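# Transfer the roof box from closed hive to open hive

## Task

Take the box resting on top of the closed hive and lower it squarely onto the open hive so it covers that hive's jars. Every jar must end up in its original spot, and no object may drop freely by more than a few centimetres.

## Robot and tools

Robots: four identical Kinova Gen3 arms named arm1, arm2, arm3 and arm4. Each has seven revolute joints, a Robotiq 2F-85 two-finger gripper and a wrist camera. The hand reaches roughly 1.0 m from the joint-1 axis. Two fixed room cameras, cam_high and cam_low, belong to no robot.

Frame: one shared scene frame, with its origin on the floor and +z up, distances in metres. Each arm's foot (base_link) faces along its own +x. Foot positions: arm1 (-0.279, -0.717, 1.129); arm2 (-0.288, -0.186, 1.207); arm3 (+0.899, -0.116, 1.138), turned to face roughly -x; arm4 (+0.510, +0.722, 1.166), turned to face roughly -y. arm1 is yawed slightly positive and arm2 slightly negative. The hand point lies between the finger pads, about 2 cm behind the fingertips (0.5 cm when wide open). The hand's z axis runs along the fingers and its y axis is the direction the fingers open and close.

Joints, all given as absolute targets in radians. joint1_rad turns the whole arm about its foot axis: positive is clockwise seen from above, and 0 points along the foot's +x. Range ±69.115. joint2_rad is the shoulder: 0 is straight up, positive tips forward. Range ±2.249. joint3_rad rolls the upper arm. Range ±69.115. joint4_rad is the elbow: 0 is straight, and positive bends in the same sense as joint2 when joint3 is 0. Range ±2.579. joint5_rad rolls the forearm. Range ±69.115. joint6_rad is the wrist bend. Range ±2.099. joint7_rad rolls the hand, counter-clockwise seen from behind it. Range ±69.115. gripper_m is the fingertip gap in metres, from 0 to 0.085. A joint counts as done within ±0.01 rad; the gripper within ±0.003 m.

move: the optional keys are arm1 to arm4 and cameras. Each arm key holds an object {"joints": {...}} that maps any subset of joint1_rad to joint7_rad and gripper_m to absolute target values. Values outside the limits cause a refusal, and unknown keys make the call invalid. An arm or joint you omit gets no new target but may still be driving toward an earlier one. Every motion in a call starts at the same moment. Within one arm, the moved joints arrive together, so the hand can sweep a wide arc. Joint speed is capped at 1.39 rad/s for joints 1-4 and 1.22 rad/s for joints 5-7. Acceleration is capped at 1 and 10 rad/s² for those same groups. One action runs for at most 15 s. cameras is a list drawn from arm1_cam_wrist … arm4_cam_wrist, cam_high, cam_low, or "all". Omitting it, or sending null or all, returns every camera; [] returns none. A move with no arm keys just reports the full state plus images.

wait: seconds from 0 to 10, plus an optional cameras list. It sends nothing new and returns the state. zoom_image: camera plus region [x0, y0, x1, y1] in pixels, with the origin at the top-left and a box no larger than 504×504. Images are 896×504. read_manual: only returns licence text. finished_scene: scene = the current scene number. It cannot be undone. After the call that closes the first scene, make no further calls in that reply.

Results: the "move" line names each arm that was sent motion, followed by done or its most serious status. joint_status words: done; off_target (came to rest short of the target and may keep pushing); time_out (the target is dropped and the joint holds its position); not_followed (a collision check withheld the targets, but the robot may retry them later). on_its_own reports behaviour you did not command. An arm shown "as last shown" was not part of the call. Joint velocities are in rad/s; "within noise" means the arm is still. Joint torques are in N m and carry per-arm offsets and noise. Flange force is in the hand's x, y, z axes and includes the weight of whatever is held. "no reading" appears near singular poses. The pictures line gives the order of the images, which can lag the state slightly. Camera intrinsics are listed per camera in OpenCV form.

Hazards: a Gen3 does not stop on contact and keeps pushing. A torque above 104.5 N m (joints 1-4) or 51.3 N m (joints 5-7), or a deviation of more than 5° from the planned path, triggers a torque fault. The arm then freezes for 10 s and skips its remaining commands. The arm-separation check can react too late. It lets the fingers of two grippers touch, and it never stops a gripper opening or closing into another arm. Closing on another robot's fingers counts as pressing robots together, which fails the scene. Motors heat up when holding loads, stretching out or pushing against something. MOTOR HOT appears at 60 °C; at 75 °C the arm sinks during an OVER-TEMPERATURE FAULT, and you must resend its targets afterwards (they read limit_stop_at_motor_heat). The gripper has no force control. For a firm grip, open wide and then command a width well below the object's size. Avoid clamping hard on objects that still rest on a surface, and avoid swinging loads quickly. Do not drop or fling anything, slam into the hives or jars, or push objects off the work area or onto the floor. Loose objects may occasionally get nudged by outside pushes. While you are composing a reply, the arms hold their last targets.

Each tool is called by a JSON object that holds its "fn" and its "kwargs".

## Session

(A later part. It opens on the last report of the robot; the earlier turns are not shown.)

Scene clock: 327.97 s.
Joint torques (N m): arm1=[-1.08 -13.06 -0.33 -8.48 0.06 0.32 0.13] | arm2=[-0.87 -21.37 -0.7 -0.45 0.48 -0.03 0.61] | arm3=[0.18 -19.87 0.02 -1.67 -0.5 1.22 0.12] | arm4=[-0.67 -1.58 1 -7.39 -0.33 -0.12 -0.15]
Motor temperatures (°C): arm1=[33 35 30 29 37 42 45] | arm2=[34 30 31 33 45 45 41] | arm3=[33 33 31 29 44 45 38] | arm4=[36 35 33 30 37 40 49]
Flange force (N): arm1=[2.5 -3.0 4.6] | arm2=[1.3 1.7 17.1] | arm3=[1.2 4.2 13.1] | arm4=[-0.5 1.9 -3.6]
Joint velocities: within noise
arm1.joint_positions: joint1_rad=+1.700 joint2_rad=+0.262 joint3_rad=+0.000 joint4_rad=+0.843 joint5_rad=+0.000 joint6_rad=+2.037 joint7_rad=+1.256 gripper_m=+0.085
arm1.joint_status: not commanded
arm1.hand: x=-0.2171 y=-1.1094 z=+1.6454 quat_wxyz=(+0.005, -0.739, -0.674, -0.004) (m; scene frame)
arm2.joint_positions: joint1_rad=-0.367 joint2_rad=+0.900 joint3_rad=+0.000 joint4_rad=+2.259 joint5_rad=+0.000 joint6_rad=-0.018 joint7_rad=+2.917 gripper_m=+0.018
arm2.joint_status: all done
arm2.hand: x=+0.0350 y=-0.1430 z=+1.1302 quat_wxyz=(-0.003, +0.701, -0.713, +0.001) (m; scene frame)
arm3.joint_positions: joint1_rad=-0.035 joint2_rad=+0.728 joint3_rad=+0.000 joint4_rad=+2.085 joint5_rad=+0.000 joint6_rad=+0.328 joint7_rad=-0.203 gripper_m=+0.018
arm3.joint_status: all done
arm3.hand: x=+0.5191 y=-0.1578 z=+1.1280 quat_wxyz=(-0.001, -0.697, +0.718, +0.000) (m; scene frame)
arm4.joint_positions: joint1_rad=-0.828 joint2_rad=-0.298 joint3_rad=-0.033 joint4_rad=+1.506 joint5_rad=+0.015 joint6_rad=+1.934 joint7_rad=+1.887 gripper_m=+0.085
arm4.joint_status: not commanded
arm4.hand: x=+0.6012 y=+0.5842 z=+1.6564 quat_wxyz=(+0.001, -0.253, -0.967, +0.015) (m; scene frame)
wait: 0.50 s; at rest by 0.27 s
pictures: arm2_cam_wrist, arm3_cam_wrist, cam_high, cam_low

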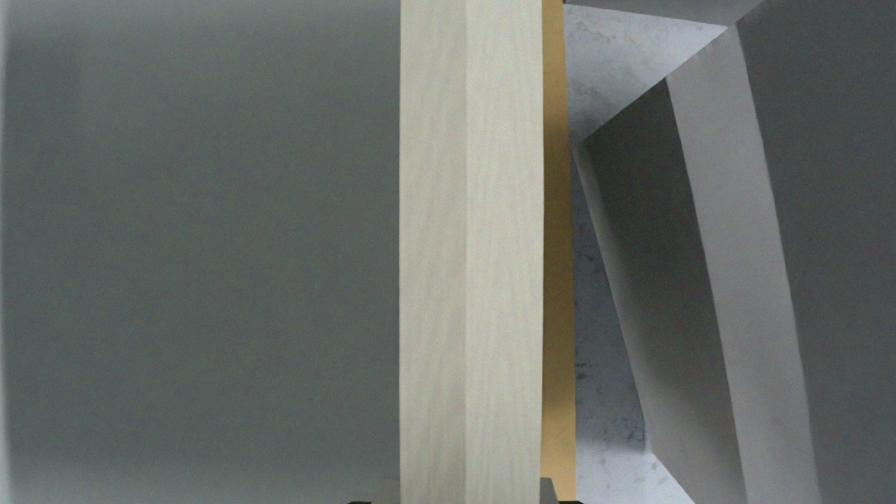

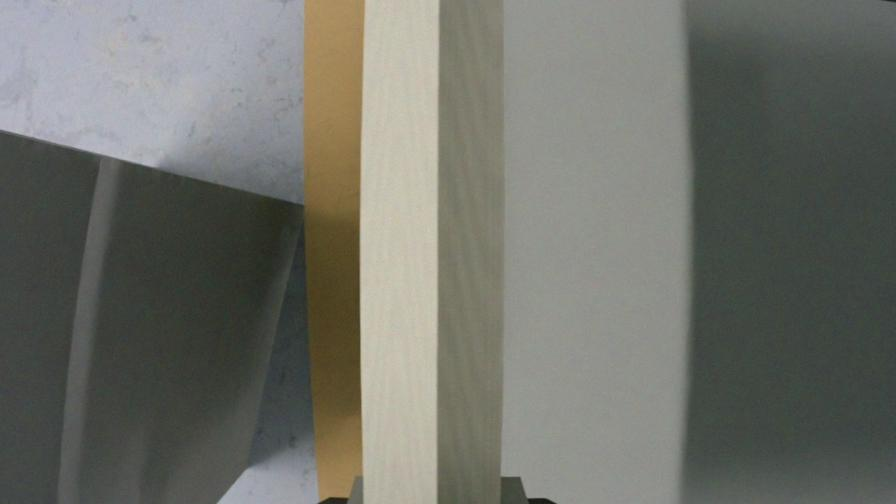

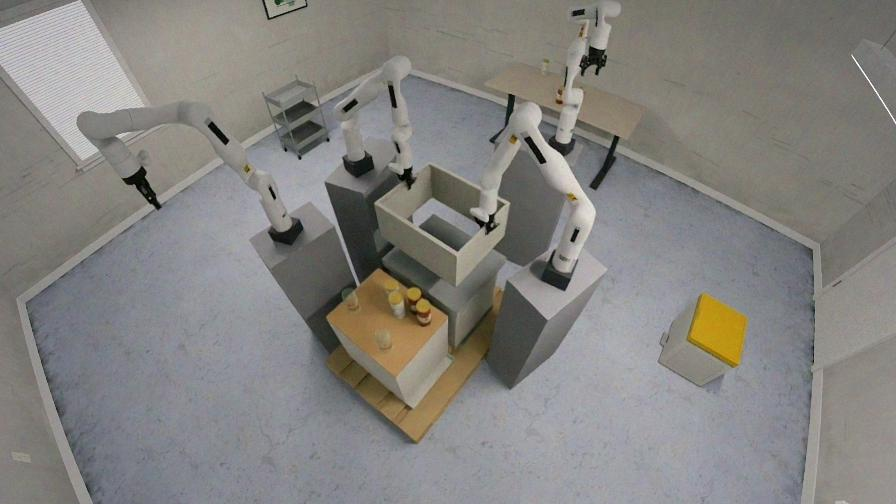

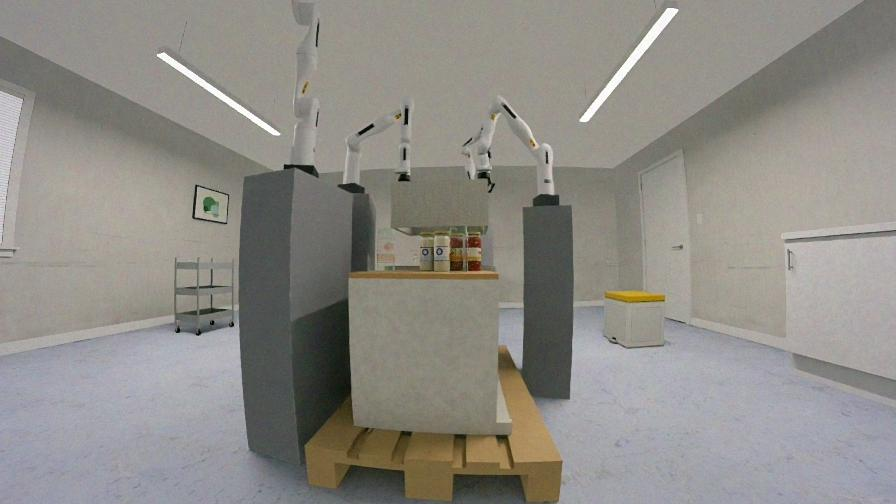

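{"fn": "move", "kwargs": {"arm2": {"joints":{"joint1_rad":-0.1830,"joint2_rad":0.9005,"joint4_rad":2.2715,"joint6_rad":-0.0304,"joint7_rad":3.1032}}, "arm3": {"joints":{"joint1_rad":-0.1795,"joint2_rad":0.7391,"joint4_rad":2.0441,"joint6_rad":0.3584,"joint7_rad":-0.345}}, "cameras": []}}

{"fn": "move", "kwargs": {"arm2": {"joints":{"joint1_rad":-0.0033,"joint2_rad":0.8997,"joint4_rad":2.2484,"joint6_rad":-0.0065,"joint7_rad":3.2854}}, "arm3": {"joints":{"joint1_rad":-0.3097,"joint2_rad":0.7586,"joint4_rad":1.9775,"joint6_rad":0.4055,"joint7_rad":-0.4727}}, "cameras": []}}

{"fn": "wait", "kwargs": {"seconds": 0.5, "cameras": ["arm2_cam_wrist","arm3_cam_wrist","cam_high"]}}

Scene clock: 416.70 s.
Joint torques (N m): arm1=[-1 -13.02 -0.32 -8.44 0.03 0.33 0.19] | arm2=[-0.4 -21.58 -0.12 -1.91 0.24 -0.69 0.35] | arm3=[1.05 -21.99 1.05 -4.09 -0.45 0.06 -0.08] | arm4=[-0.69 -1.53 1.03 -7.33 -0.35 -0.14 -0.05]
Motor temperatures (°C): arm1=[33 35 30 29 37 42 45] | arm2=[34 32 31 33 44 45 41] | arm3=[33 34 31 29 44 45 37] | arm4=[35 35 33 30 37 40 49]
Flange force (N): arm1=[2.5 -2.6 4.5] | arm2=[0.1 5.1 15.7] | arm3=[2.7 0.9 14.2] | arm4=[-0.6 2.3 -3.8]
move: arm2 done; arm3 done
Joint velocities: within noise
arm1, arm4: as last shown
arm2.joint_positions: joint1_rad=-0.183 joint2_rad=+0.900 joint3_rad=+0.000 joint4_rad=+2.271 joint5_rad=+0.000 joint6_rad=-0.030 joint7_rad=+3.103 gripper_m=+0.018
arm2.joint_status: all done
arm2.hand: x=+0.0336 y=-0.2027 z=+1.1300 quat_wxyz=(-0.003, +0.702, -0.712, +0.001) (m; scene frame)
arm3.joint_positions: joint1_rad=-0.180 joint2_rad=+0.739 joint3_rad=+0.000 joint4_rad=+2.044 joint5_rad=+0.000 joint6_rad=+0.358 joint7_rad=-0.345 gripper_m=+0.018
arm3.joint_status: all done
arm3.hand: x=+0.5173 y=-0.2160 z=+1.1281 quat_wxyz=(-0.001, -0.697, +0.717, +0.000) (m; scene frame)
pictures: none
No camera images: "cameras" was empty.

Scene clock: 417.87 s.
Joint torques (N m): arm1=[-1.07 -13.04 -0.35 -8.41 0.09 0.32 0.15] | arm2=[-0.95 -23.55 -0.84 -5.22 0.23 -2.08 0.36] | arm3=[2.07 -23.93 2.29 -6.94 -0.21 -1 -0.15] | arm4=[-0.69 -1.56 1.08 -7.35 -0.43 -0.18 -0.13]
Motor temperatures (°C): arm1=[33 35 30 29 37 42 45] | arm2=[34 32 31 33 44 45 41] | arm3=[33 34 31 29 44 45 37] | arm4=[35 35 33 30 37 40 49]
Flange force (N): arm1=[2.2 -2.9 4.2] | arm2=[-0.3 10.2 15.7] | arm3=[3.1 -4.3 14.2] | arm4=[-0.5 2.1 -3.9]
move: arm2 done; arm3 done
Joint velocities: within noise
arm1, arm4: as last shown
arm2.joint_positions: joint1_rad=-0.003 joint2_rad=+0.900 joint3_rad=+0.000 joint4_rad=+2.248 joint5_rad=+0.000 joint6_rad=-0.006 joint7_rad=+3.285 gripper_m=+0.018
arm2.joint_status: all done
arm2.hand: x=+0.0326 y=-0.2609 z=+1.1300 quat_wxyz=(-0.003, +0.703, -0.711, +0.001) (m; scene frame)
arm3.joint_positions: joint1_rad=-0.310 joint2_rad=+0.759 joint3_rad=+0.000 joint4_rad=+1.977 joint5_rad=+0.000 joint6_rad=+0.405 joint7_rad=-0.473 gripper_m=+0.018
arm3.joint_status: all done
arm3.hand: x=+0.5156 y=-0.2733 z=+1.1281 quat_wxyz=(-0.001, -0.698, +0.716, +0.000) (m; scene frame)
pictures: none
No camera images: "cameras" was empty.

Scene clock: 418.37 s.
Joint torques (N m): arm1=[-1.07 -13.04 -0.4 -8.41 0.06 0.33 0.12] | arm2=[-0.93 -23.58 -0.64 -5.23 0.24 -2.1 0.37] | arm3=[1.9 -23.98 1.96 -7.03 -0.23 -1.06 -0.05] | arm4=[-0.65 -1.52 1 -7.42 -0.34 -0.18 -0.11]
Motor temperatures (°C): arm1=[33 35 30 29 37 42 45] | arm2=[34 32 31 33 44 45 41] | arm3=[33 34 31 29 44 45 37] | arm4=[35 35 33 30 37 40 49]
Flange force (N): arm1=[2.2 -3.0 4.3] | arm2=[-0.4 10.2 15.7] | arm3=[2.9 -4.3 14.2] | arm4=[-0.3 2.1 -3.6]
Joint velocities: within noise
arm1.joint_positions: joint1_rad=+1.700 joint2_rad=+0.262 joint3_rad=+0.000 joint4_rad=+0.843 joint5_rad=+0.000 joint6_rad=+2.037 joint7_rad=+1.256 gripper_m=+0.085
arm1.joint_status: not commanded
arm1.hand: x=-0.2171 y=-1.1094 z=+1.6454 quat_wxyz=(+0.005, -0.739, -0.674, -0.004) (m; scene frame)
arm2.joint_positions: joint1_rad=-0.003 joint2_rad=+0.900 joint3_rad=+0.000 joint4_rad=+2.248 joint5_rad=+0.000 joint6_rad=-0.006 joint7_rad=+3.285 gripper_m=+0.018
arm2.joint_status: all done
arm2.hand: x=+0.0326 y=-0.2609 z=+1.1300 quat_wxyz=(-0.003, +0.703, -0.711, +0.001) (m; scene frame)
arm3.joint_positions: joint1_rad=-0.310 joint2_rad=+0.759 joint3_rad=+0.000 joint4_rad=+1.978 joint5_rad=+0.000 joint6_rad=+0.405 joint7_rad=-0.473 gripper_m=+0.018
arm3.joint_status: all done
arm3.hand: x=+0.5157 y=-0.2733 z=+1.1281 quat_wxyz=(-0.001, -0.698, +0.716, +0.000) (m; scene frame)
arm4.joint_positions: joint1_rad=-0.828 joint2_rad=-0.298 joint3_rad=-0.033 joint4_rad=+1.506 joint5_rad=+0.015 joint6_rad=+1.934 joint7_rad=+1.887 gripper_m=+0.085
arm4.joint_status: not commanded
arm4.hand: x=+0.6012 y=+0.5842 z=+1.6564 quat_wxyz=(+0.001, -0.253, -0.967, +0.015) (m; scene frame)
wait: 0.50 s; at rest by 0.27 s
pictures: arm2_cam_wrist, arm3_cam_wrist, cam_high

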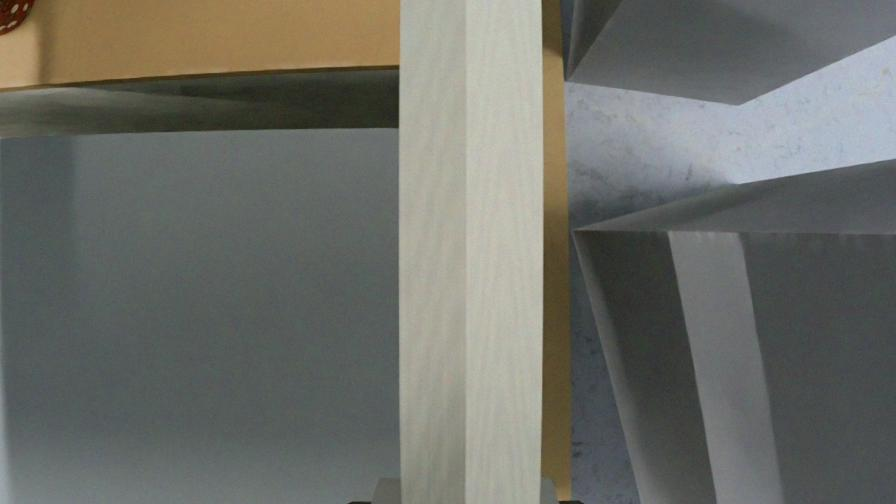

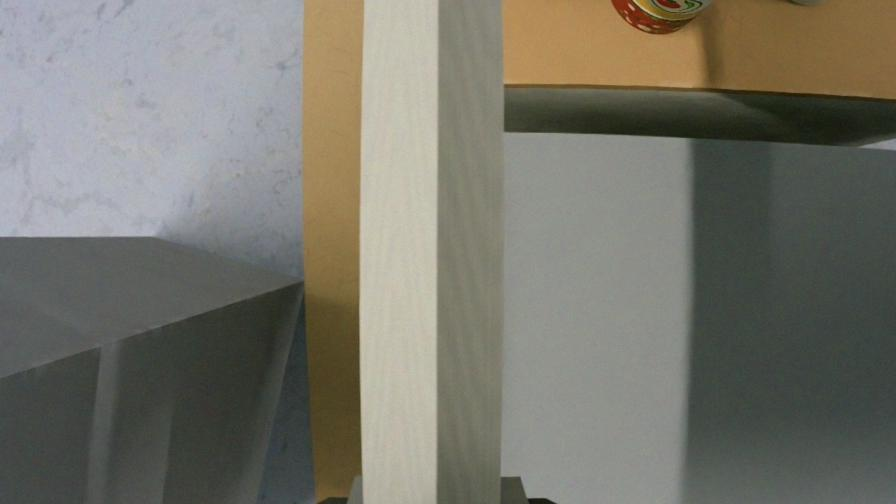

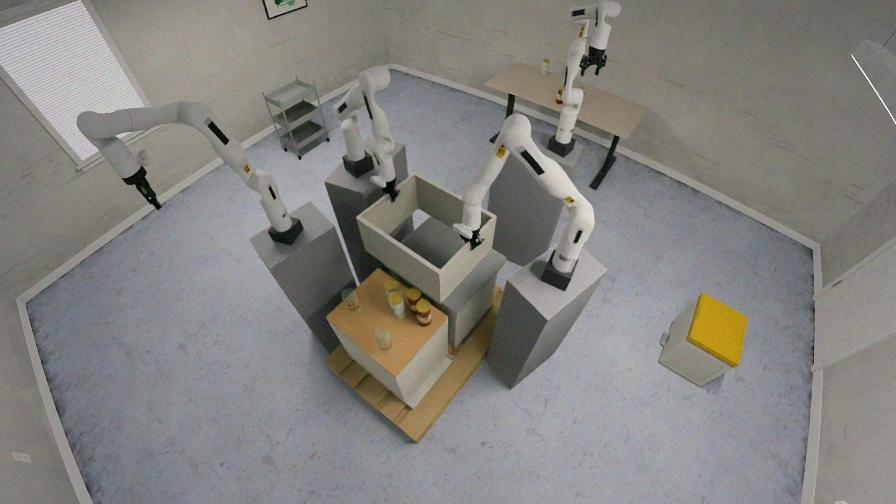

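{"fn": "move", "kwargs": {"arm2": {"joints":{"joint1_rad":0.1687,"joint2_rad":0.9005,"joint4_rad":2.1975,"joint6_rad":0.0436,"joint7_rad":3.4599}}, "arm3": {"joints":{"joint1_rad":-0.4256,"joint2_rad":0.7872,"joint4_rad":1.8860,"joint6_rad":0.4684,"joint7_rad":-0.5861}}, "cameras": []}}

{"fn": "move", "kwargs": {"arm2": {"joints":{"joint1_rad":0.3245,"joint2_rad":0.9065,"joint4_rad":2.1154,"joint6_rad":0.1197,"joint7_rad":3.6182}}, "arm3": {"joints":{"joint1_rad":-0.5274,"joint2_rad":0.8258,"joint4_rad":1.7704,"joint6_rad":0.5454,"joint7_rad":-0.6854}}, "cameras": ["cam_low"]}}

{"fn": "zoom_image", "kwargs": {"camera": "cam_low", "region": [330, 150, 530, 300]}}

Scene clock: 453.10 s.
Joint torques (N m): arm1=[-1.11 -13 -0.32 -8.47 0.06 0.28 0.17] | arm2=[-0.84 -22.96 -0.8 -3.53 0.21 -1.01 0.29] | arm3=[1.7 -24.49 1.7 -5.64 -0.32 -0.07 -0.12] | arm4=[-0.69 -1.52 1.02 -7.42 -0.36 -0.13 -0.09]
Motor temperatures (°C): arm1=[33 35 30 29 37 42 45] | arm2=[34 32 30 33 44 45 41] | arm3=[33 34 31 29 44 45 37] | arm4=[35 35 33 30 37 39 49]
Flange force (N): arm1=[2.5 -2.9 4.5] | arm2=[-0.8 6.0 15.6] | arm3=[3.8 -0.5 14.5] | arm4=[-0.4 2.2 -3.4]
move: arm2 done; arm3 done
Joint velocities: within noise
arm1, arm4: as last shown
arm2.joint_positions: joint1_rad=+0.169 joint2_rad=+0.900 joint3_rad=+0.000 joint4_rad=+2.197 joint5_rad=+0.000 joint6_rad=+0.044 joint7_rad=+3.460 gripper_m=+0.018
arm2.joint_status: all done
arm2.hand: x=+0.0302 y=-0.3196 z=+1.1299 quat_wxyz=(-0.003, +0.704, -0.710, +0.001) (m; scene frame)
arm3.joint_positions: joint1_rad=-0.426 joint2_rad=+0.787 joint3_rad=+0.000 joint4_rad=+1.886 joint5_rad=+0.000 joint6_rad=+0.468 joint7_rad=-0.586 gripper_m=+0.018
arm3.joint_status: all done
arm3.hand: x=+0.5139 y=-0.3307 z=+1.1282 quat_wxyz=(-0.001, -0.699, +0.715, +0.000) (m; scene frame)
pictures: none
No camera images: "cameras" was empty.

Scene clock: 454.20 s.
Joint torques (N m): arm1=[-1.05 -12.96 -0.34 -8.41 0.08 0.32 0.15] | arm2=[-0.56 -23.75 -0.38 -3.88 0.17 -0.71 0.25] | arm3=[1.61 -25.93 1.44 -5.78 -0.48 0.22 -0.26] | arm4=[-0.66 -1.58 1.01 -7.38 -0.39 -0.19 -0.11]
Motor temperatures (°C): arm1=[33 35 30 29 37 42 45] | arm2=[34 32 30 33 44 45 41] | arm3=[33 34 31 29 44 45 37] | arm4=[35 35 33 30 37 39 49]
Flange force (N): arm1=[2.5 -2.9 4.4] | arm2=[-1.8 4.3 15.6] | arm3=[4.4 1.2 14.7] | arm4=[-0.5 2.1 -3.8]
move: arm2 done; arm3 done
Joint velocities: within noise
arm1, arm4: as last shown
arm2.joint_positions: joint1_rad=+0.324 joint2_rad=+0.907 joint3_rad=+0.000 joint4_rad=+2.115 joint5_rad=+0.000 joint6_rad=+0.120 joint7_rad=+3.618 gripper_m=+0.018
arm2.joint_status: all done
arm2.hand: x=+0.0280 y=-0.3790 z=+1.1298 quat_wxyz=(-0.003, +0.705, -0.709, +0.001) (m; scene frame)
arm3.joint_positions: joint1_rad=-0.527 joint2_rad=+0.826 joint3_rad=+0.000 joint4_rad=+1.770 joint5_rad=+0.000 joint6_rad=+0.545 joint7_rad=-0.685 gripper_m=+0.018
arm3.joint_status: all done
arm3.hand: x=+0.5122 y=-0.3888 z=+1.1282 quat_wxyz=(-0.001, -0.700, +0.714, +0.000) (m; scene frame)
pictures: cam_low

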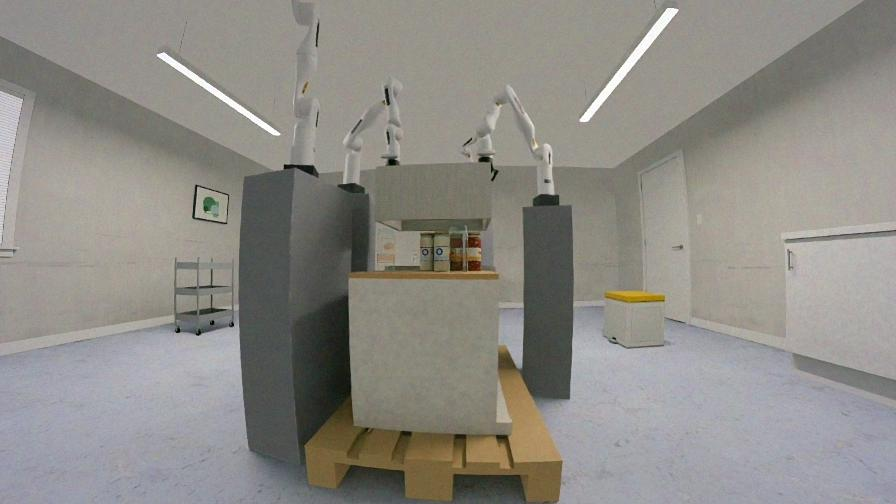

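Scaled by 2.520 from the camera's 896x504 image, which has a finer 1280x720 frame.

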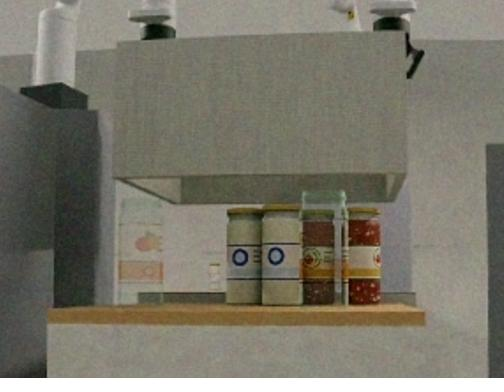

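{"fn": "move", "kwargs": {"arm2": {"joints":{"joint1_rad":0.4568,"joint2_rad":0.9214,"joint4_rad":2.0081,"joint6_rad":0.2121,"joint7_rad":3.7530}}, "arm3": {"joints":{"joint1_rad":-0.6143,"joint2_rad":0.8744,"joint4_rad":1.6340,"joint6_rad":0.6332,"joint7_rad":-0.7698}}, "cameras": []}}

{"fn": "move", "kwargs": {"arm2": {"joints":{"joint1_rad":0.5700,"joint2_rad":0.9466,"joint4_rad":1.8771,"joint6_rad":0.3179,"joint7_rad":3.8687}}, "arm3": {"joints":{"joint1_rad":-0.6888,"joint2_rad":0.9356,"joint4_rad":1.4707,"joint6_rad":0.7353,"joint7_rad":-0.8418}}, "cameras": ["arm2_cam_wrist","arm3_cam_wrist","cam_low","cam_high"]}}

{"fn": "zoom_image", "kwargs": {"camera": "cam_low", "region": [330, 150, 530, 300]}}

Scene clock: 462.40 s.
Joint torques (N m): arm1=[-0.97 -13 -0.31 -8.51 0.09 0.29 0.12] | arm2=[-0.47 -24.68 -0.25 -4.29 0.26 -0.26 0.34] | arm3=[1.01 -27.64 0.78 -6.37 -0.6 0.49 -0.19] | arm4=[-0.71 -1.62 0.92 -7.32 -0.37 -0.11 -0.12]
Motor temperatures (°C): arm1=[33 35 30 29 37 42 45] | arm2=[34 32 30 33 44 45 41] | arm3=[33 35 31 29 44 45 37] | arm4=[35 35 33 30 37 39 49]
Flange force (N): arm1=[2.8 -2.8 4.7] | arm2=[-2.1 2.8 15.5] | arm3=[4.2 2.3 15.0] | arm4=[-0.6 1.7 -3.9]
move: arm2 done; arm3 done
Joint velocities: within noise
arm1, arm4: as last shown
arm2.joint_positions: joint1_rad=+0.457 joint2_rad=+0.921 joint3_rad=+0.000 joint4_rad=+2.008 joint5_rad=+0.000 joint6_rad=+0.212 joint7_rad=+3.753 gripper_m=+0.018
arm2.joint_status: all done
arm2.hand: x=+0.0263 y=-0.4376 z=+1.1295 quat_wxyz=(-0.003, +0.706, -0.708, +0.001) (m; scene frame)
arm3.joint_positions: joint1_rad=-0.614 joint2_rad=+0.874 joint3_rad=+0.000 joint4_rad=+1.634 joint5_rad=+0.000 joint6_rad=+0.633 joint7_rad=-0.770 gripper_m=+0.018
arm3.joint_status: all done
arm3.hand: x=+0.5107 y=-0.4461 z=+1.1283 quat_wxyz=(-0.001, -0.701, +0.713, +0.000) (m; scene frame)
pictures: none
No camera images: "cameras" was empty.

Scene clock: 463.53 s.
Joint torques (N m): arm1=[-1.08 -12.97 -0.28 -8.45 0.03 0.33 0.17] | arm2=[-0.94 -27.19 -0.86 -6.71 0.15 -0.73 0.34] | arm3=[1.7 -29.97 1.33 -7.83 -0.43 0.2 -0.19] | arm4=[-0.66 -1.57 1.07 -7.35 -0.36 -0.2 -0.11]
Motor temperatures (°C): arm1=[33 35 30 29 37 42 45] | arm2=[34 32 30 33 44 45 41] | arm3=[33 35 31 29 44 45 37] | arm4=[35 35 33 30 37 39 49]
Flange force (N): arm1=[2.7 -2.9 4.6] | arm2=[-2.9 4.5 15.7] | arm3=[5.1 1.1 15.0] | arm4=[-0.6 2.2 -4.0]
move: arm2 done; arm3 done
Joint velocities: within noise
arm1, arm4: as last shown
arm2.joint_positions: joint1_rad=+0.570 joint2_rad=+0.947 joint3_rad=+0.000 joint4_rad=+1.877 joint5_rad=+0.000 joint6_rad=+0.318 joint7_rad=+3.869 gripper_m=+0.018
arm2.joint_status: all done
arm2.hand: x=+0.0245 y=-0.4970 z=+1.1296 quat_wxyz=(-0.003, +0.707, -0.708, +0.002) (m; scene frame)
arm3.joint_positions: joint1_rad=-0.689 joint2_rad=+0.936 joint3_rad=+0.000 joint4_rad=+1.471 joint5_rad=+0.000 joint6_rad=+0.735 joint7_rad=-0.842 gripper_m=+0.018
arm3.joint_status: all done
arm3.hand: x=+0.5087 y=-0.5041 z=+1.1283 quat_wxyz=(-0.001, -0.702, +0.712, +0.000) (m; scene frame)
pictures: arm2_cam_wrist, arm3_cam_wrist, cam_high, cam_low

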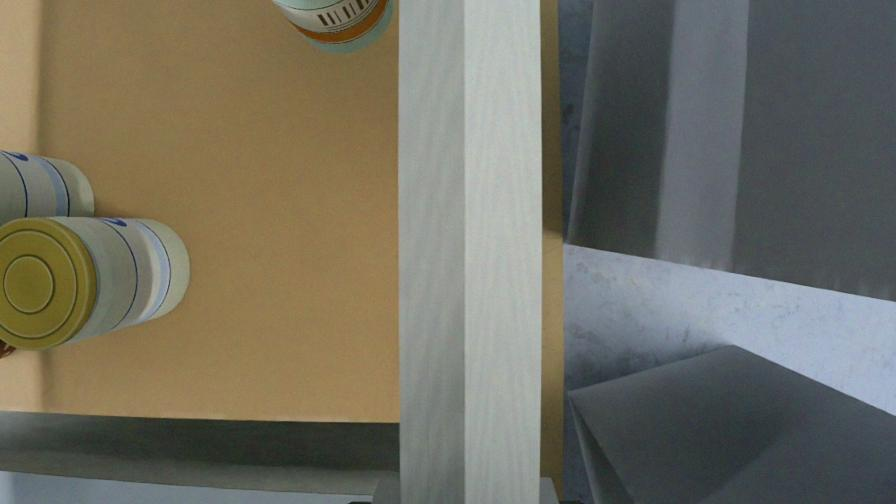

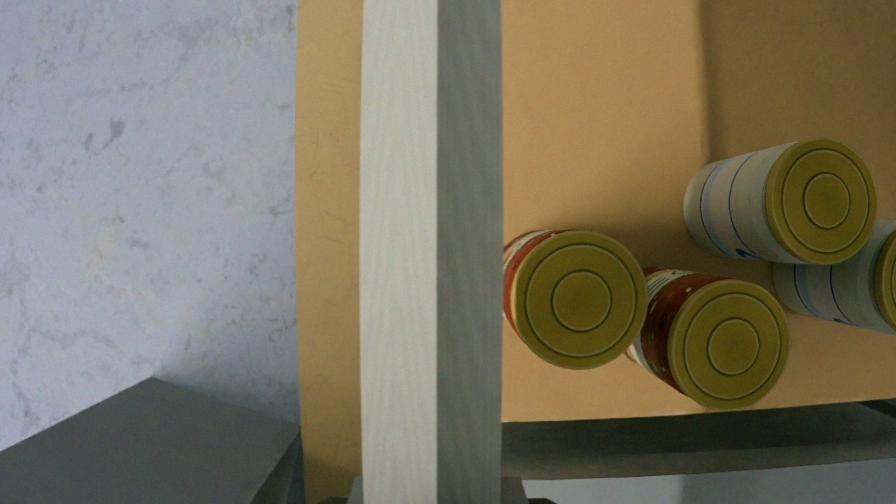

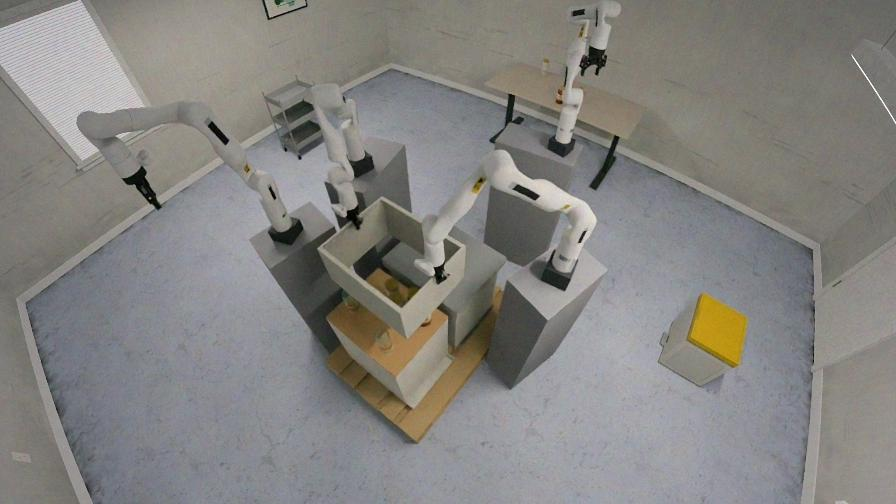

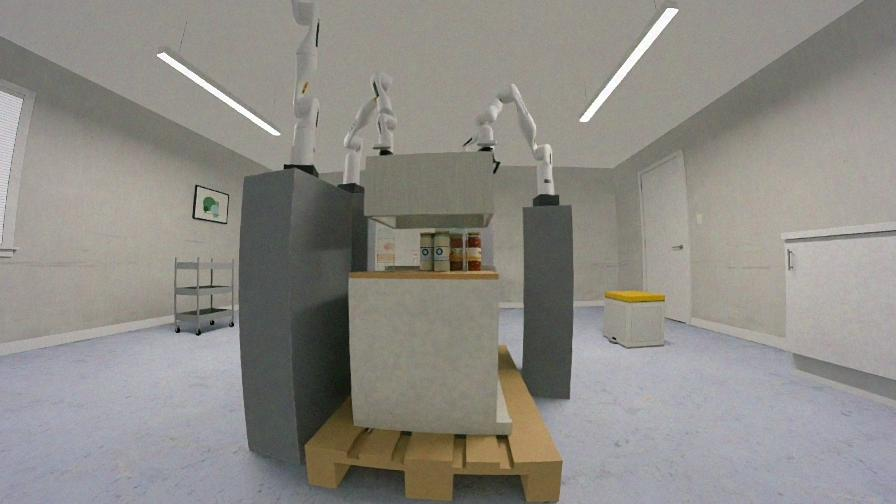

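Scaled by 2.520 from the camera's 896x504 image, which has a finer 1280x720 frame.

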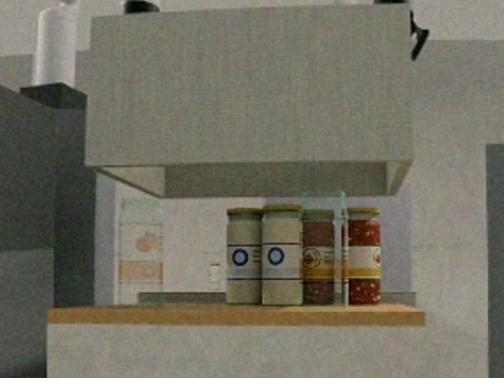

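{"fn": "move", "kwargs": {"arm2": {"joints":{"joint1_rad":0.6649,"joint2_rad":0.9842,"joint4_rad":1.7240,"joint6_rad":0.4334,"joint7_rad":3.9661}}, "arm3": {"joints":{"joint1_rad":-0.7526,"joint2_rad":1.0116,"joint4_rad":1.2767,"joint6_rad":0.8533,"joint7_rad":-0.9031}}, "cameras": []}}

{"fn": "move", "kwargs": {"arm2": {"joints":{"joint1_rad":0.7428,"joint2_rad":1.0360,"joint4_rad":1.5503,"joint6_rad":0.5553,"joint7_rad":4.0465}}, "arm3": {"joints":{"joint1_rad":-0.8073,"joint2_rad":1.1044,"joint4_rad":1.0482,"joint6_rad":0.9890,"joint7_rad":-0.9553}}, "cameras": ["arm2_cam_wrist","arm3_cam_wrist","cam_low","cam_high"]}}

{"fn": "zoom_image", "kwargs": {"camera": "cam_low", "region": [330, 130, 530, 290]}}

{"fn": "zoom_image", "kwargs": {"camera": "cam_high", "region": [290, 180, 490, 370]}}

Scene clock: 497.83 s.
Joint torques (N m): arm1=[-1.08 -12.97 -0.4 -8.44 0.03 0.33 0.13] | arm2=[-1.9 -30.16 -2.12 -9.39 -0.14 -1.26 0.34] | arm3=[2.8 -32.4 2.24 -9.58 -0.06 -0.24 -0.12] | arm4=[-0.74 -1.48 1.01 -7.42 -0.37 -0.15 -0.08]
Motor temperatures (°C): arm1=[33 35 30 29 37 42 45] | arm2=[33 33 30 33 44 45 41] | arm3=[33 36 31 29 44 45 37] | arm4=[35 35 33 30 37 39 49]
Flange force (N): arm1=[2.5 -3.0 4.6] | arm2=[-3.9 7.0 16.2] | arm3=[5.6 -1.1 14.6] | arm4=[-0.3 2.2 -3.5]
move: arm2 done; arm3 done
Joint velocities: within noise
arm1, arm4: as last shown
arm2.joint_positions: joint1_rad=+0.665 joint2_rad=+0.984 joint3_rad=+0.000 joint4_rad=+1.724 joint5_rad=+0.000 joint6_rad=+0.433 joint7_rad=+3.966 gripper_m=+0.018
arm2.joint_status: all done
arm2.hand: x=+0.0226 y=-0.5565 z=+1.1298 quat_wxyz=(-0.003, +0.707, -0.707, +0.001) (m; scene frame)
arm3.joint_positions: joint1_rad=-0.753 joint2_rad=+1.012 joint3_rad=+0.000 joint4_rad=+1.277 joint5_rad=+0.000 joint6_rad=+0.853 joint7_rad=-0.903 gripper_m=+0.018
arm3.joint_status: all done
arm3.hand: x=+0.5066 y=-0.5624 z=+1.1284 quat_wxyz=(-0.001, -0.703, +0.711, +0.000) (m; scene frame)
pictures: none
No camera images: "cameras" was empty.

Scene clock: 499.10 s.
Joint torques (N m): arm1=[-1.17 -13.02 -0.38 -8.46 0.04 0.3 0.11] | arm2=[-1.16 -31.75 -1.19 -10.1 -0.06 -0.85 0.32] | arm3=[2.01 -34.7 1.65 -10.18 -0.22 0.06 -0.2] | arm4=[-0.68 -1.56 1.04 -7.45 -0.39 -0.11 -0.13]
Motor temperatures (°C): arm1=[33 35 30 29 37 42 45] | arm2=[33 33 30 33 44 45 41] | arm3=[33 36 31 29 44 45 37] | arm4=[35 35 33 30 37 39 49]
Flange force (N): arm1=[2.4 -3.2 4.5] | arm2=[-4.9 5.0 15.8] | arm3=[6.6 1.5 15.0] | arm4=[-0.5 2.1 -3.3]
move: arm2 done; arm3 done
Joint velocities: within noise
arm1, arm4: as last shown
arm2.joint_positions: joint1_rad=+0.743 joint2_rad=+1.036 joint3_rad=+0.000 joint4_rad=+1.550 joint5_rad=+0.000 joint6_rad=+0.555 joint7_rad=+4.047 gripper_m=+0.018
arm2.joint_status: all done
arm2.hand: x=+0.0210 y=-0.6150 z=+1.1294 quat_wxyz=(-0.003, +0.708, -0.706, +0.002) (m; scene frame)
arm3.joint_positions: joint1_rad=-0.807 joint2_rad=+1.104 joint3_rad=+0.000 joint4_rad=+1.048 joint5_rad=+0.000 joint6_rad=+0.989 joint7_rad=-0.955 gripper_m=+0.018
arm3.joint_status: all done
arm3.hand: x=+0.5053 y=-0.6197 z=+1.1284 quat_wxyz=(-0.001, -0.704, +0.711, +0.000) (m; scene frame)
pictures: arm2_cam_wrist, arm3_cam_wrist, cam_high, cam_low

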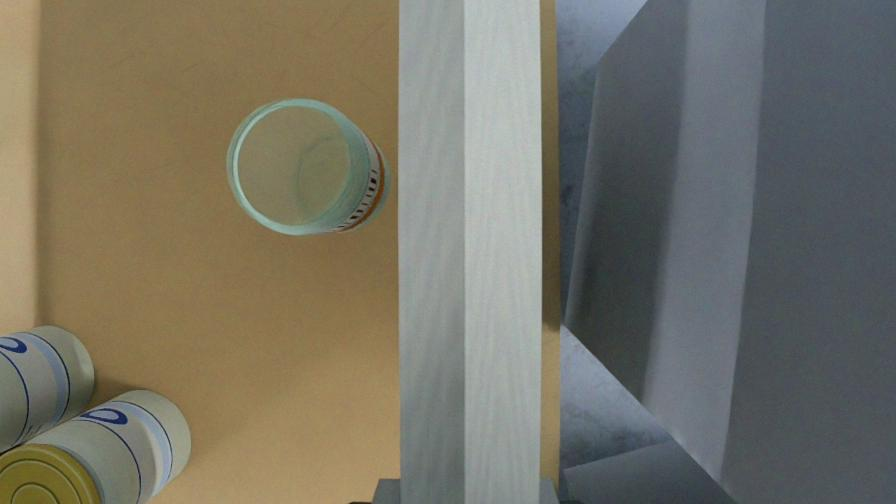

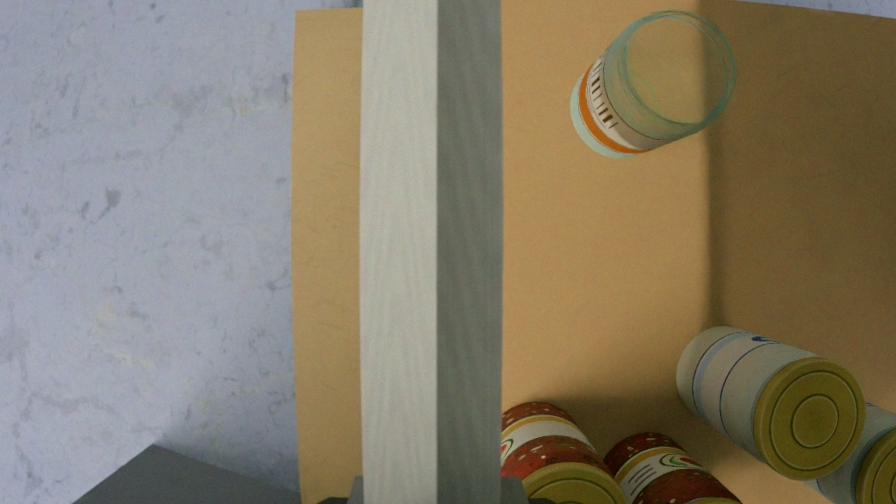

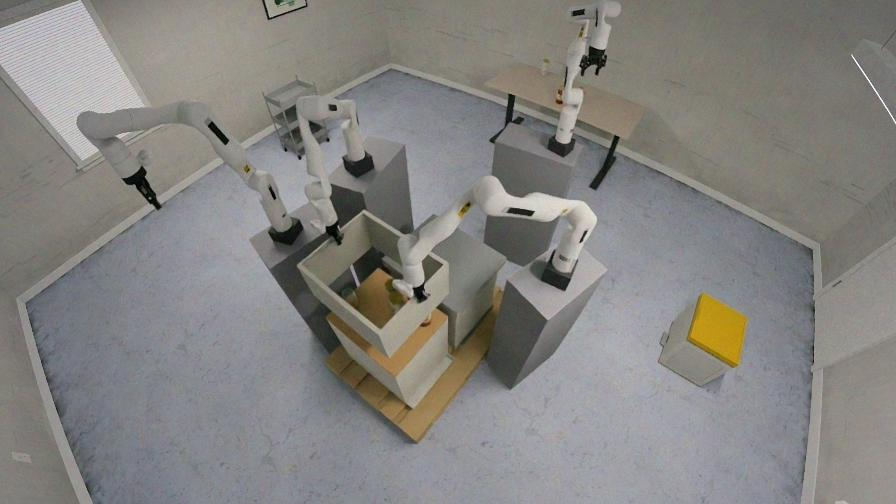

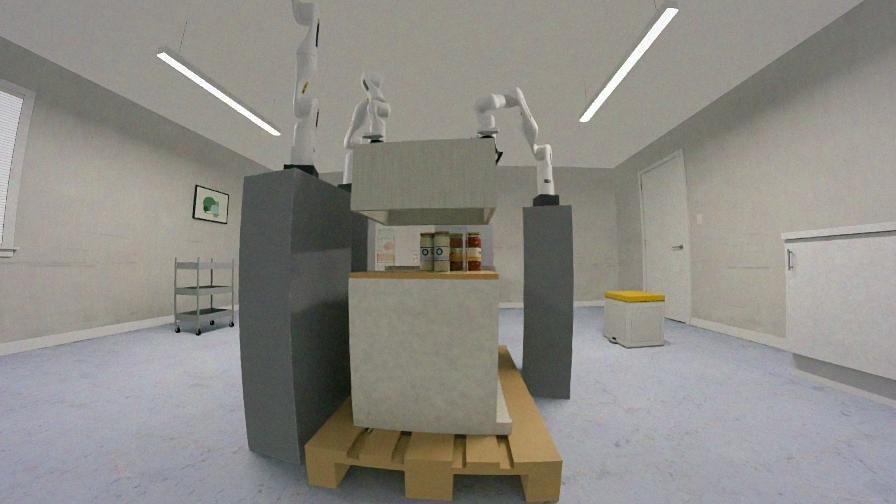

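Scaled by 2.520 from the camera's 896x504 image, which has a finer 1280x720 frame.

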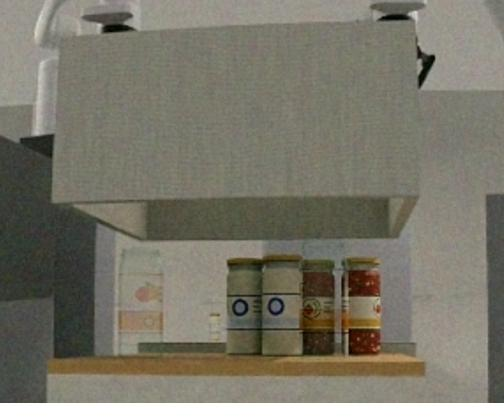

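Scaled by 2.520 from the camera's 896x504 image, which has a finer 1280x720 frame.

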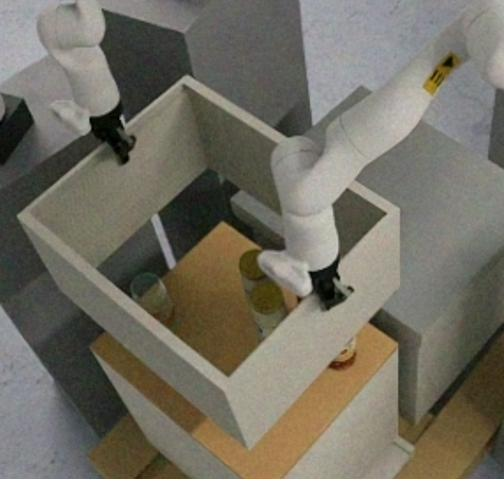

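{"fn": "move", "kwargs": {"arm1": {"joints":{"joint1_rad":0.361,"joint2_rad":0.6286,"joint3_rad":0,"joint4_rad":0.4907,"joint5_rad":0,"joint6_rad":2.0223,"joint7_rad":0.0096}}, "cameras": []}}

{"fn": "wait", "kwargs": {"seconds": 0.7, "cameras": ["arm1_cam_wrist","cam_high"]}}

Scene clock: 555.97 s.
Joint torques (N m): arm1=[-1.2 -19.34 -0.3 -8.56 -0.04 0.21 0.14] | arm2=[-1.19 -31.75 -1.15 -10.12 -0.03 -0.86 0.33] | arm3=[2.1 -34.79 1.6 -10.13 -0.23 0.02 -0.25] | arm4=[-0.74 -1.55 0.99 -7.39 -0.38 -0.19 -0.11]
Motor temperatures (°C): arm1=[33 35 30 29 37 42 45] | arm2=[33 34 30 33 44 44 41] | arm3=[33 38 31 30 44 45 37] | arm4=[35 34 33 30 37 39 49]
Flange force (N): arm1=no reading | arm2=[-4.9 5.1 15.8] | arm3=[7.1 1.8 15.1] | arm4=[-0.4 2.0 -3.8]
move: arm1 done
Joint velocities: within noise
arm1.joint_positions: joint1_rad=+0.361 joint2_rad=+0.629 joint3_rad=+0.000 joint4_rad=+0.491 joint5_rad=+0.000 joint6_rad=+2.022 joint7_rad=+0.010 gripper_m=+0.085
arm1.joint_status: all done
arm1.hand: x=+0.2509 y=-0.7522 z=+1.5799 quat_wxyz=(+0.004, -0.707, -0.707, -0.004) (m; scene frame)
arm2, arm3, arm4: as last shown
arm2.hand: x=+0.0209 y=-0.6150 z=+1.1294 quat_wxyz=(-0.003, +0.708, -0.706, +0.001) (m; scene frame)
pictures: none
No camera images: "cameras" was empty.

Scene clock: 556.67 s.
Joint torques (N m): arm1=[-1.3 -19.26 -0.26 -8.56 0.02 0.24 0.15] | arm2=[-1.17 -31.75 -1.19 -10.11 -0.04 -0.87 0.29] | arm3=[1.98 -34.75 1.64 -10.15 -0.24 0.09 -0.21] | arm4=[-0.7 -1.53 0.96 -7.34 -0.38 -0.15 -0.09]
Motor temperatures (°C): arm1=[33 35 30 29 37 42 45] | arm2=[33 34 30 33 44 44 41] | arm3=[33 38 31 30 44 45 37] | arm4=[35 34 33 30 37 39 49]
Flange force (N): arm1=no reading | arm2=[-4.8 5.0 15.8] | arm3=[6.7 1.7 15.1] | arm4=[-0.4 2.0 -3.8]
Joint velocities: within noise
arm1.joint_positions: joint1_rad=+0.361 joint2_rad=+0.629 joint3_rad=+0.000 joint4_rad=+0.491 joint5_rad=+0.000 joint6_rad=+2.022 joint7_rad=+0.010 gripper_m=+0.085
arm1.joint_status: all done
arm1.hand: x=+0.2509 y=-0.7522 z=+1.5799 quat_wxyz=(+0.004, -0.707, -0.707, -0.004) (m; scene frame)
arm2.joint_positions: joint1_rad=+0.743 joint2_rad=+1.036 joint3_rad=+0.000 joint4_rad=+1.550 joint5_rad=+0.000 joint6_rad=+0.555 joint7_rad=+4.047 gripper_m=+0.018
arm2.joint_status: not commanded
arm2.hand: x=+0.0209 y=-0.6150 z=+1.1294 quat_wxyz=(-0.003, +0.708, -0.706, +0.001) (m; scene frame)
arm3.joint_positions: joint1_rad=-0.807 joint2_rad=+1.104 joint3_rad=+0.000 joint4_rad=+1.048 joint5_rad=+0.000 joint6_rad=+0.989 joint7_rad=-0.955 gripper_m=+0.018
arm3.joint_status: not commanded
arm3.hand: x=+0.5053 y=-0.6197 z=+1.1284 quat_wxyz=(-0.001, -0.704, +0.711, +0.000) (m; scene frame)
arm4.joint_positions: joint1_rad=-0.828 joint2_rad=-0.298 joint3_rad=-0.033 joint4_rad=+1.506 joint5_rad=+0.015 joint6_rad=+1.934 joint7_rad=+1.887 gripper_m=+0.085
arm4.joint_status: not commanded
arm4.hand: x=+0.6012 y=+0.5842 z=+1.6564 quat_wxyz=(+0.001, -0.253, -0.967, +0.015) (m; scene frame)
wait: 0.70 s; at rest by 0.27 s
pictures: arm1_cam_wrist, cam_high

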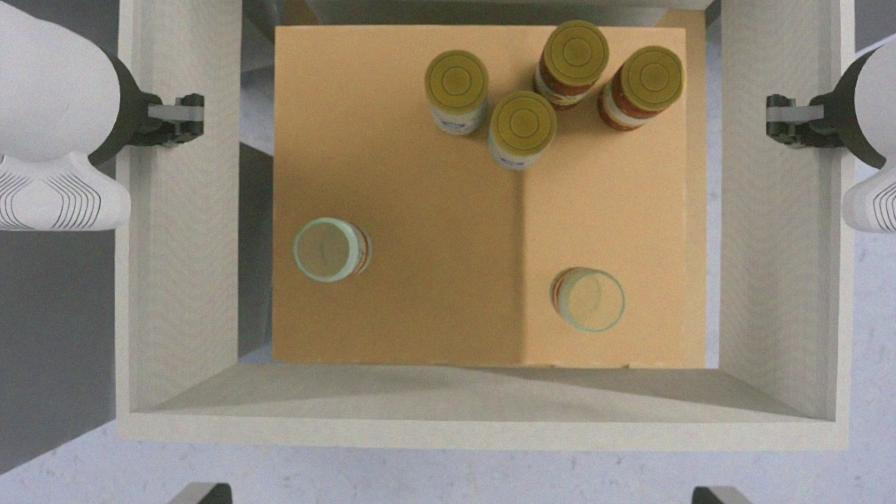

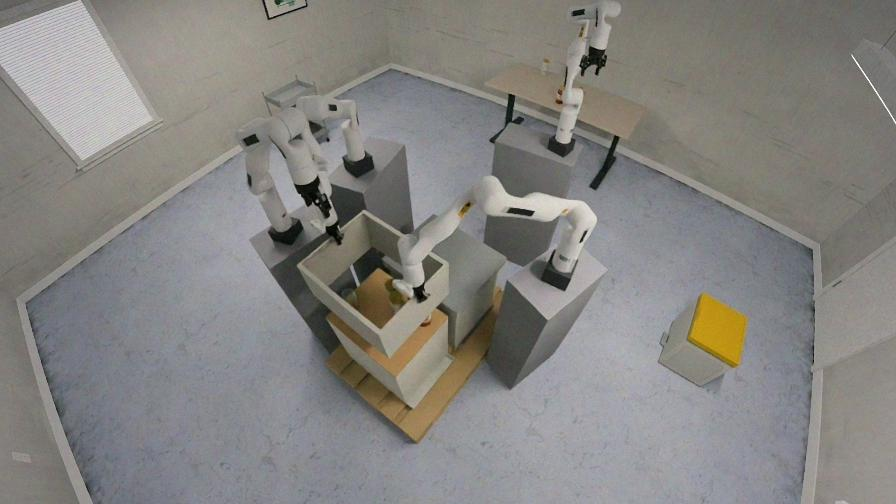

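{"fn": "zoom_image", "kwargs": {"camera": "arm1_cam_wrist", "region": [220, 0, 480, 130]}}

{"fn": "zoom_image", "kwargs": {"camera": "arm1_cam_wrist", "region": [520, 0, 780, 130]}}

{"fn": "zoom_image", "kwargs": {"camera": "arm1_cam_wrist", "region": [560, 300, 860, 470]}}

{"fn": "zoom_image", "kwargs": {"camera": "arm1_cam_wrist", "region": [100, 300, 400, 470]}}

Scaled by 1.938 from the camera's 896x504 image, which has a finer 1280x720 frame.

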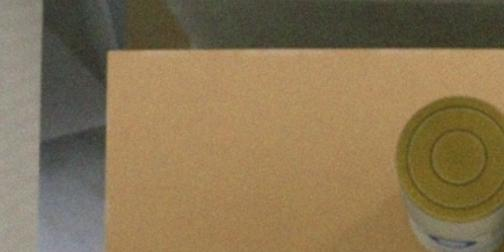

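Scaled by 1.938 from the camera's 896x504 image, which has a finer 1280x720 frame.

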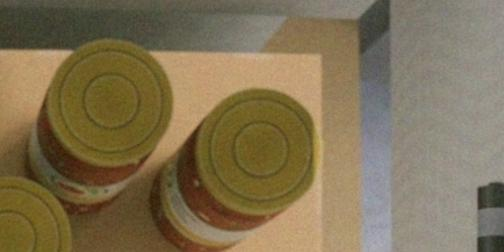

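Scaled by 1.680 from the camera's 896x504 image, which has a finer 1280x720 frame.

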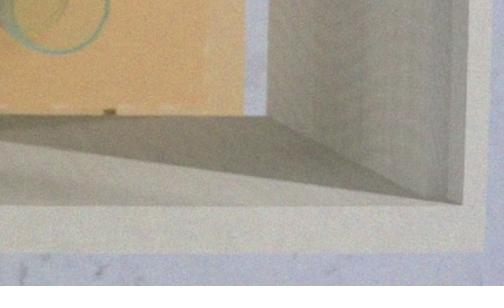

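Scaled by 1.680 from the camera's 896x504 image, which has a finer 1280x720 frame.

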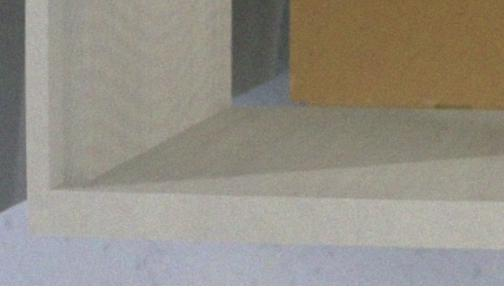

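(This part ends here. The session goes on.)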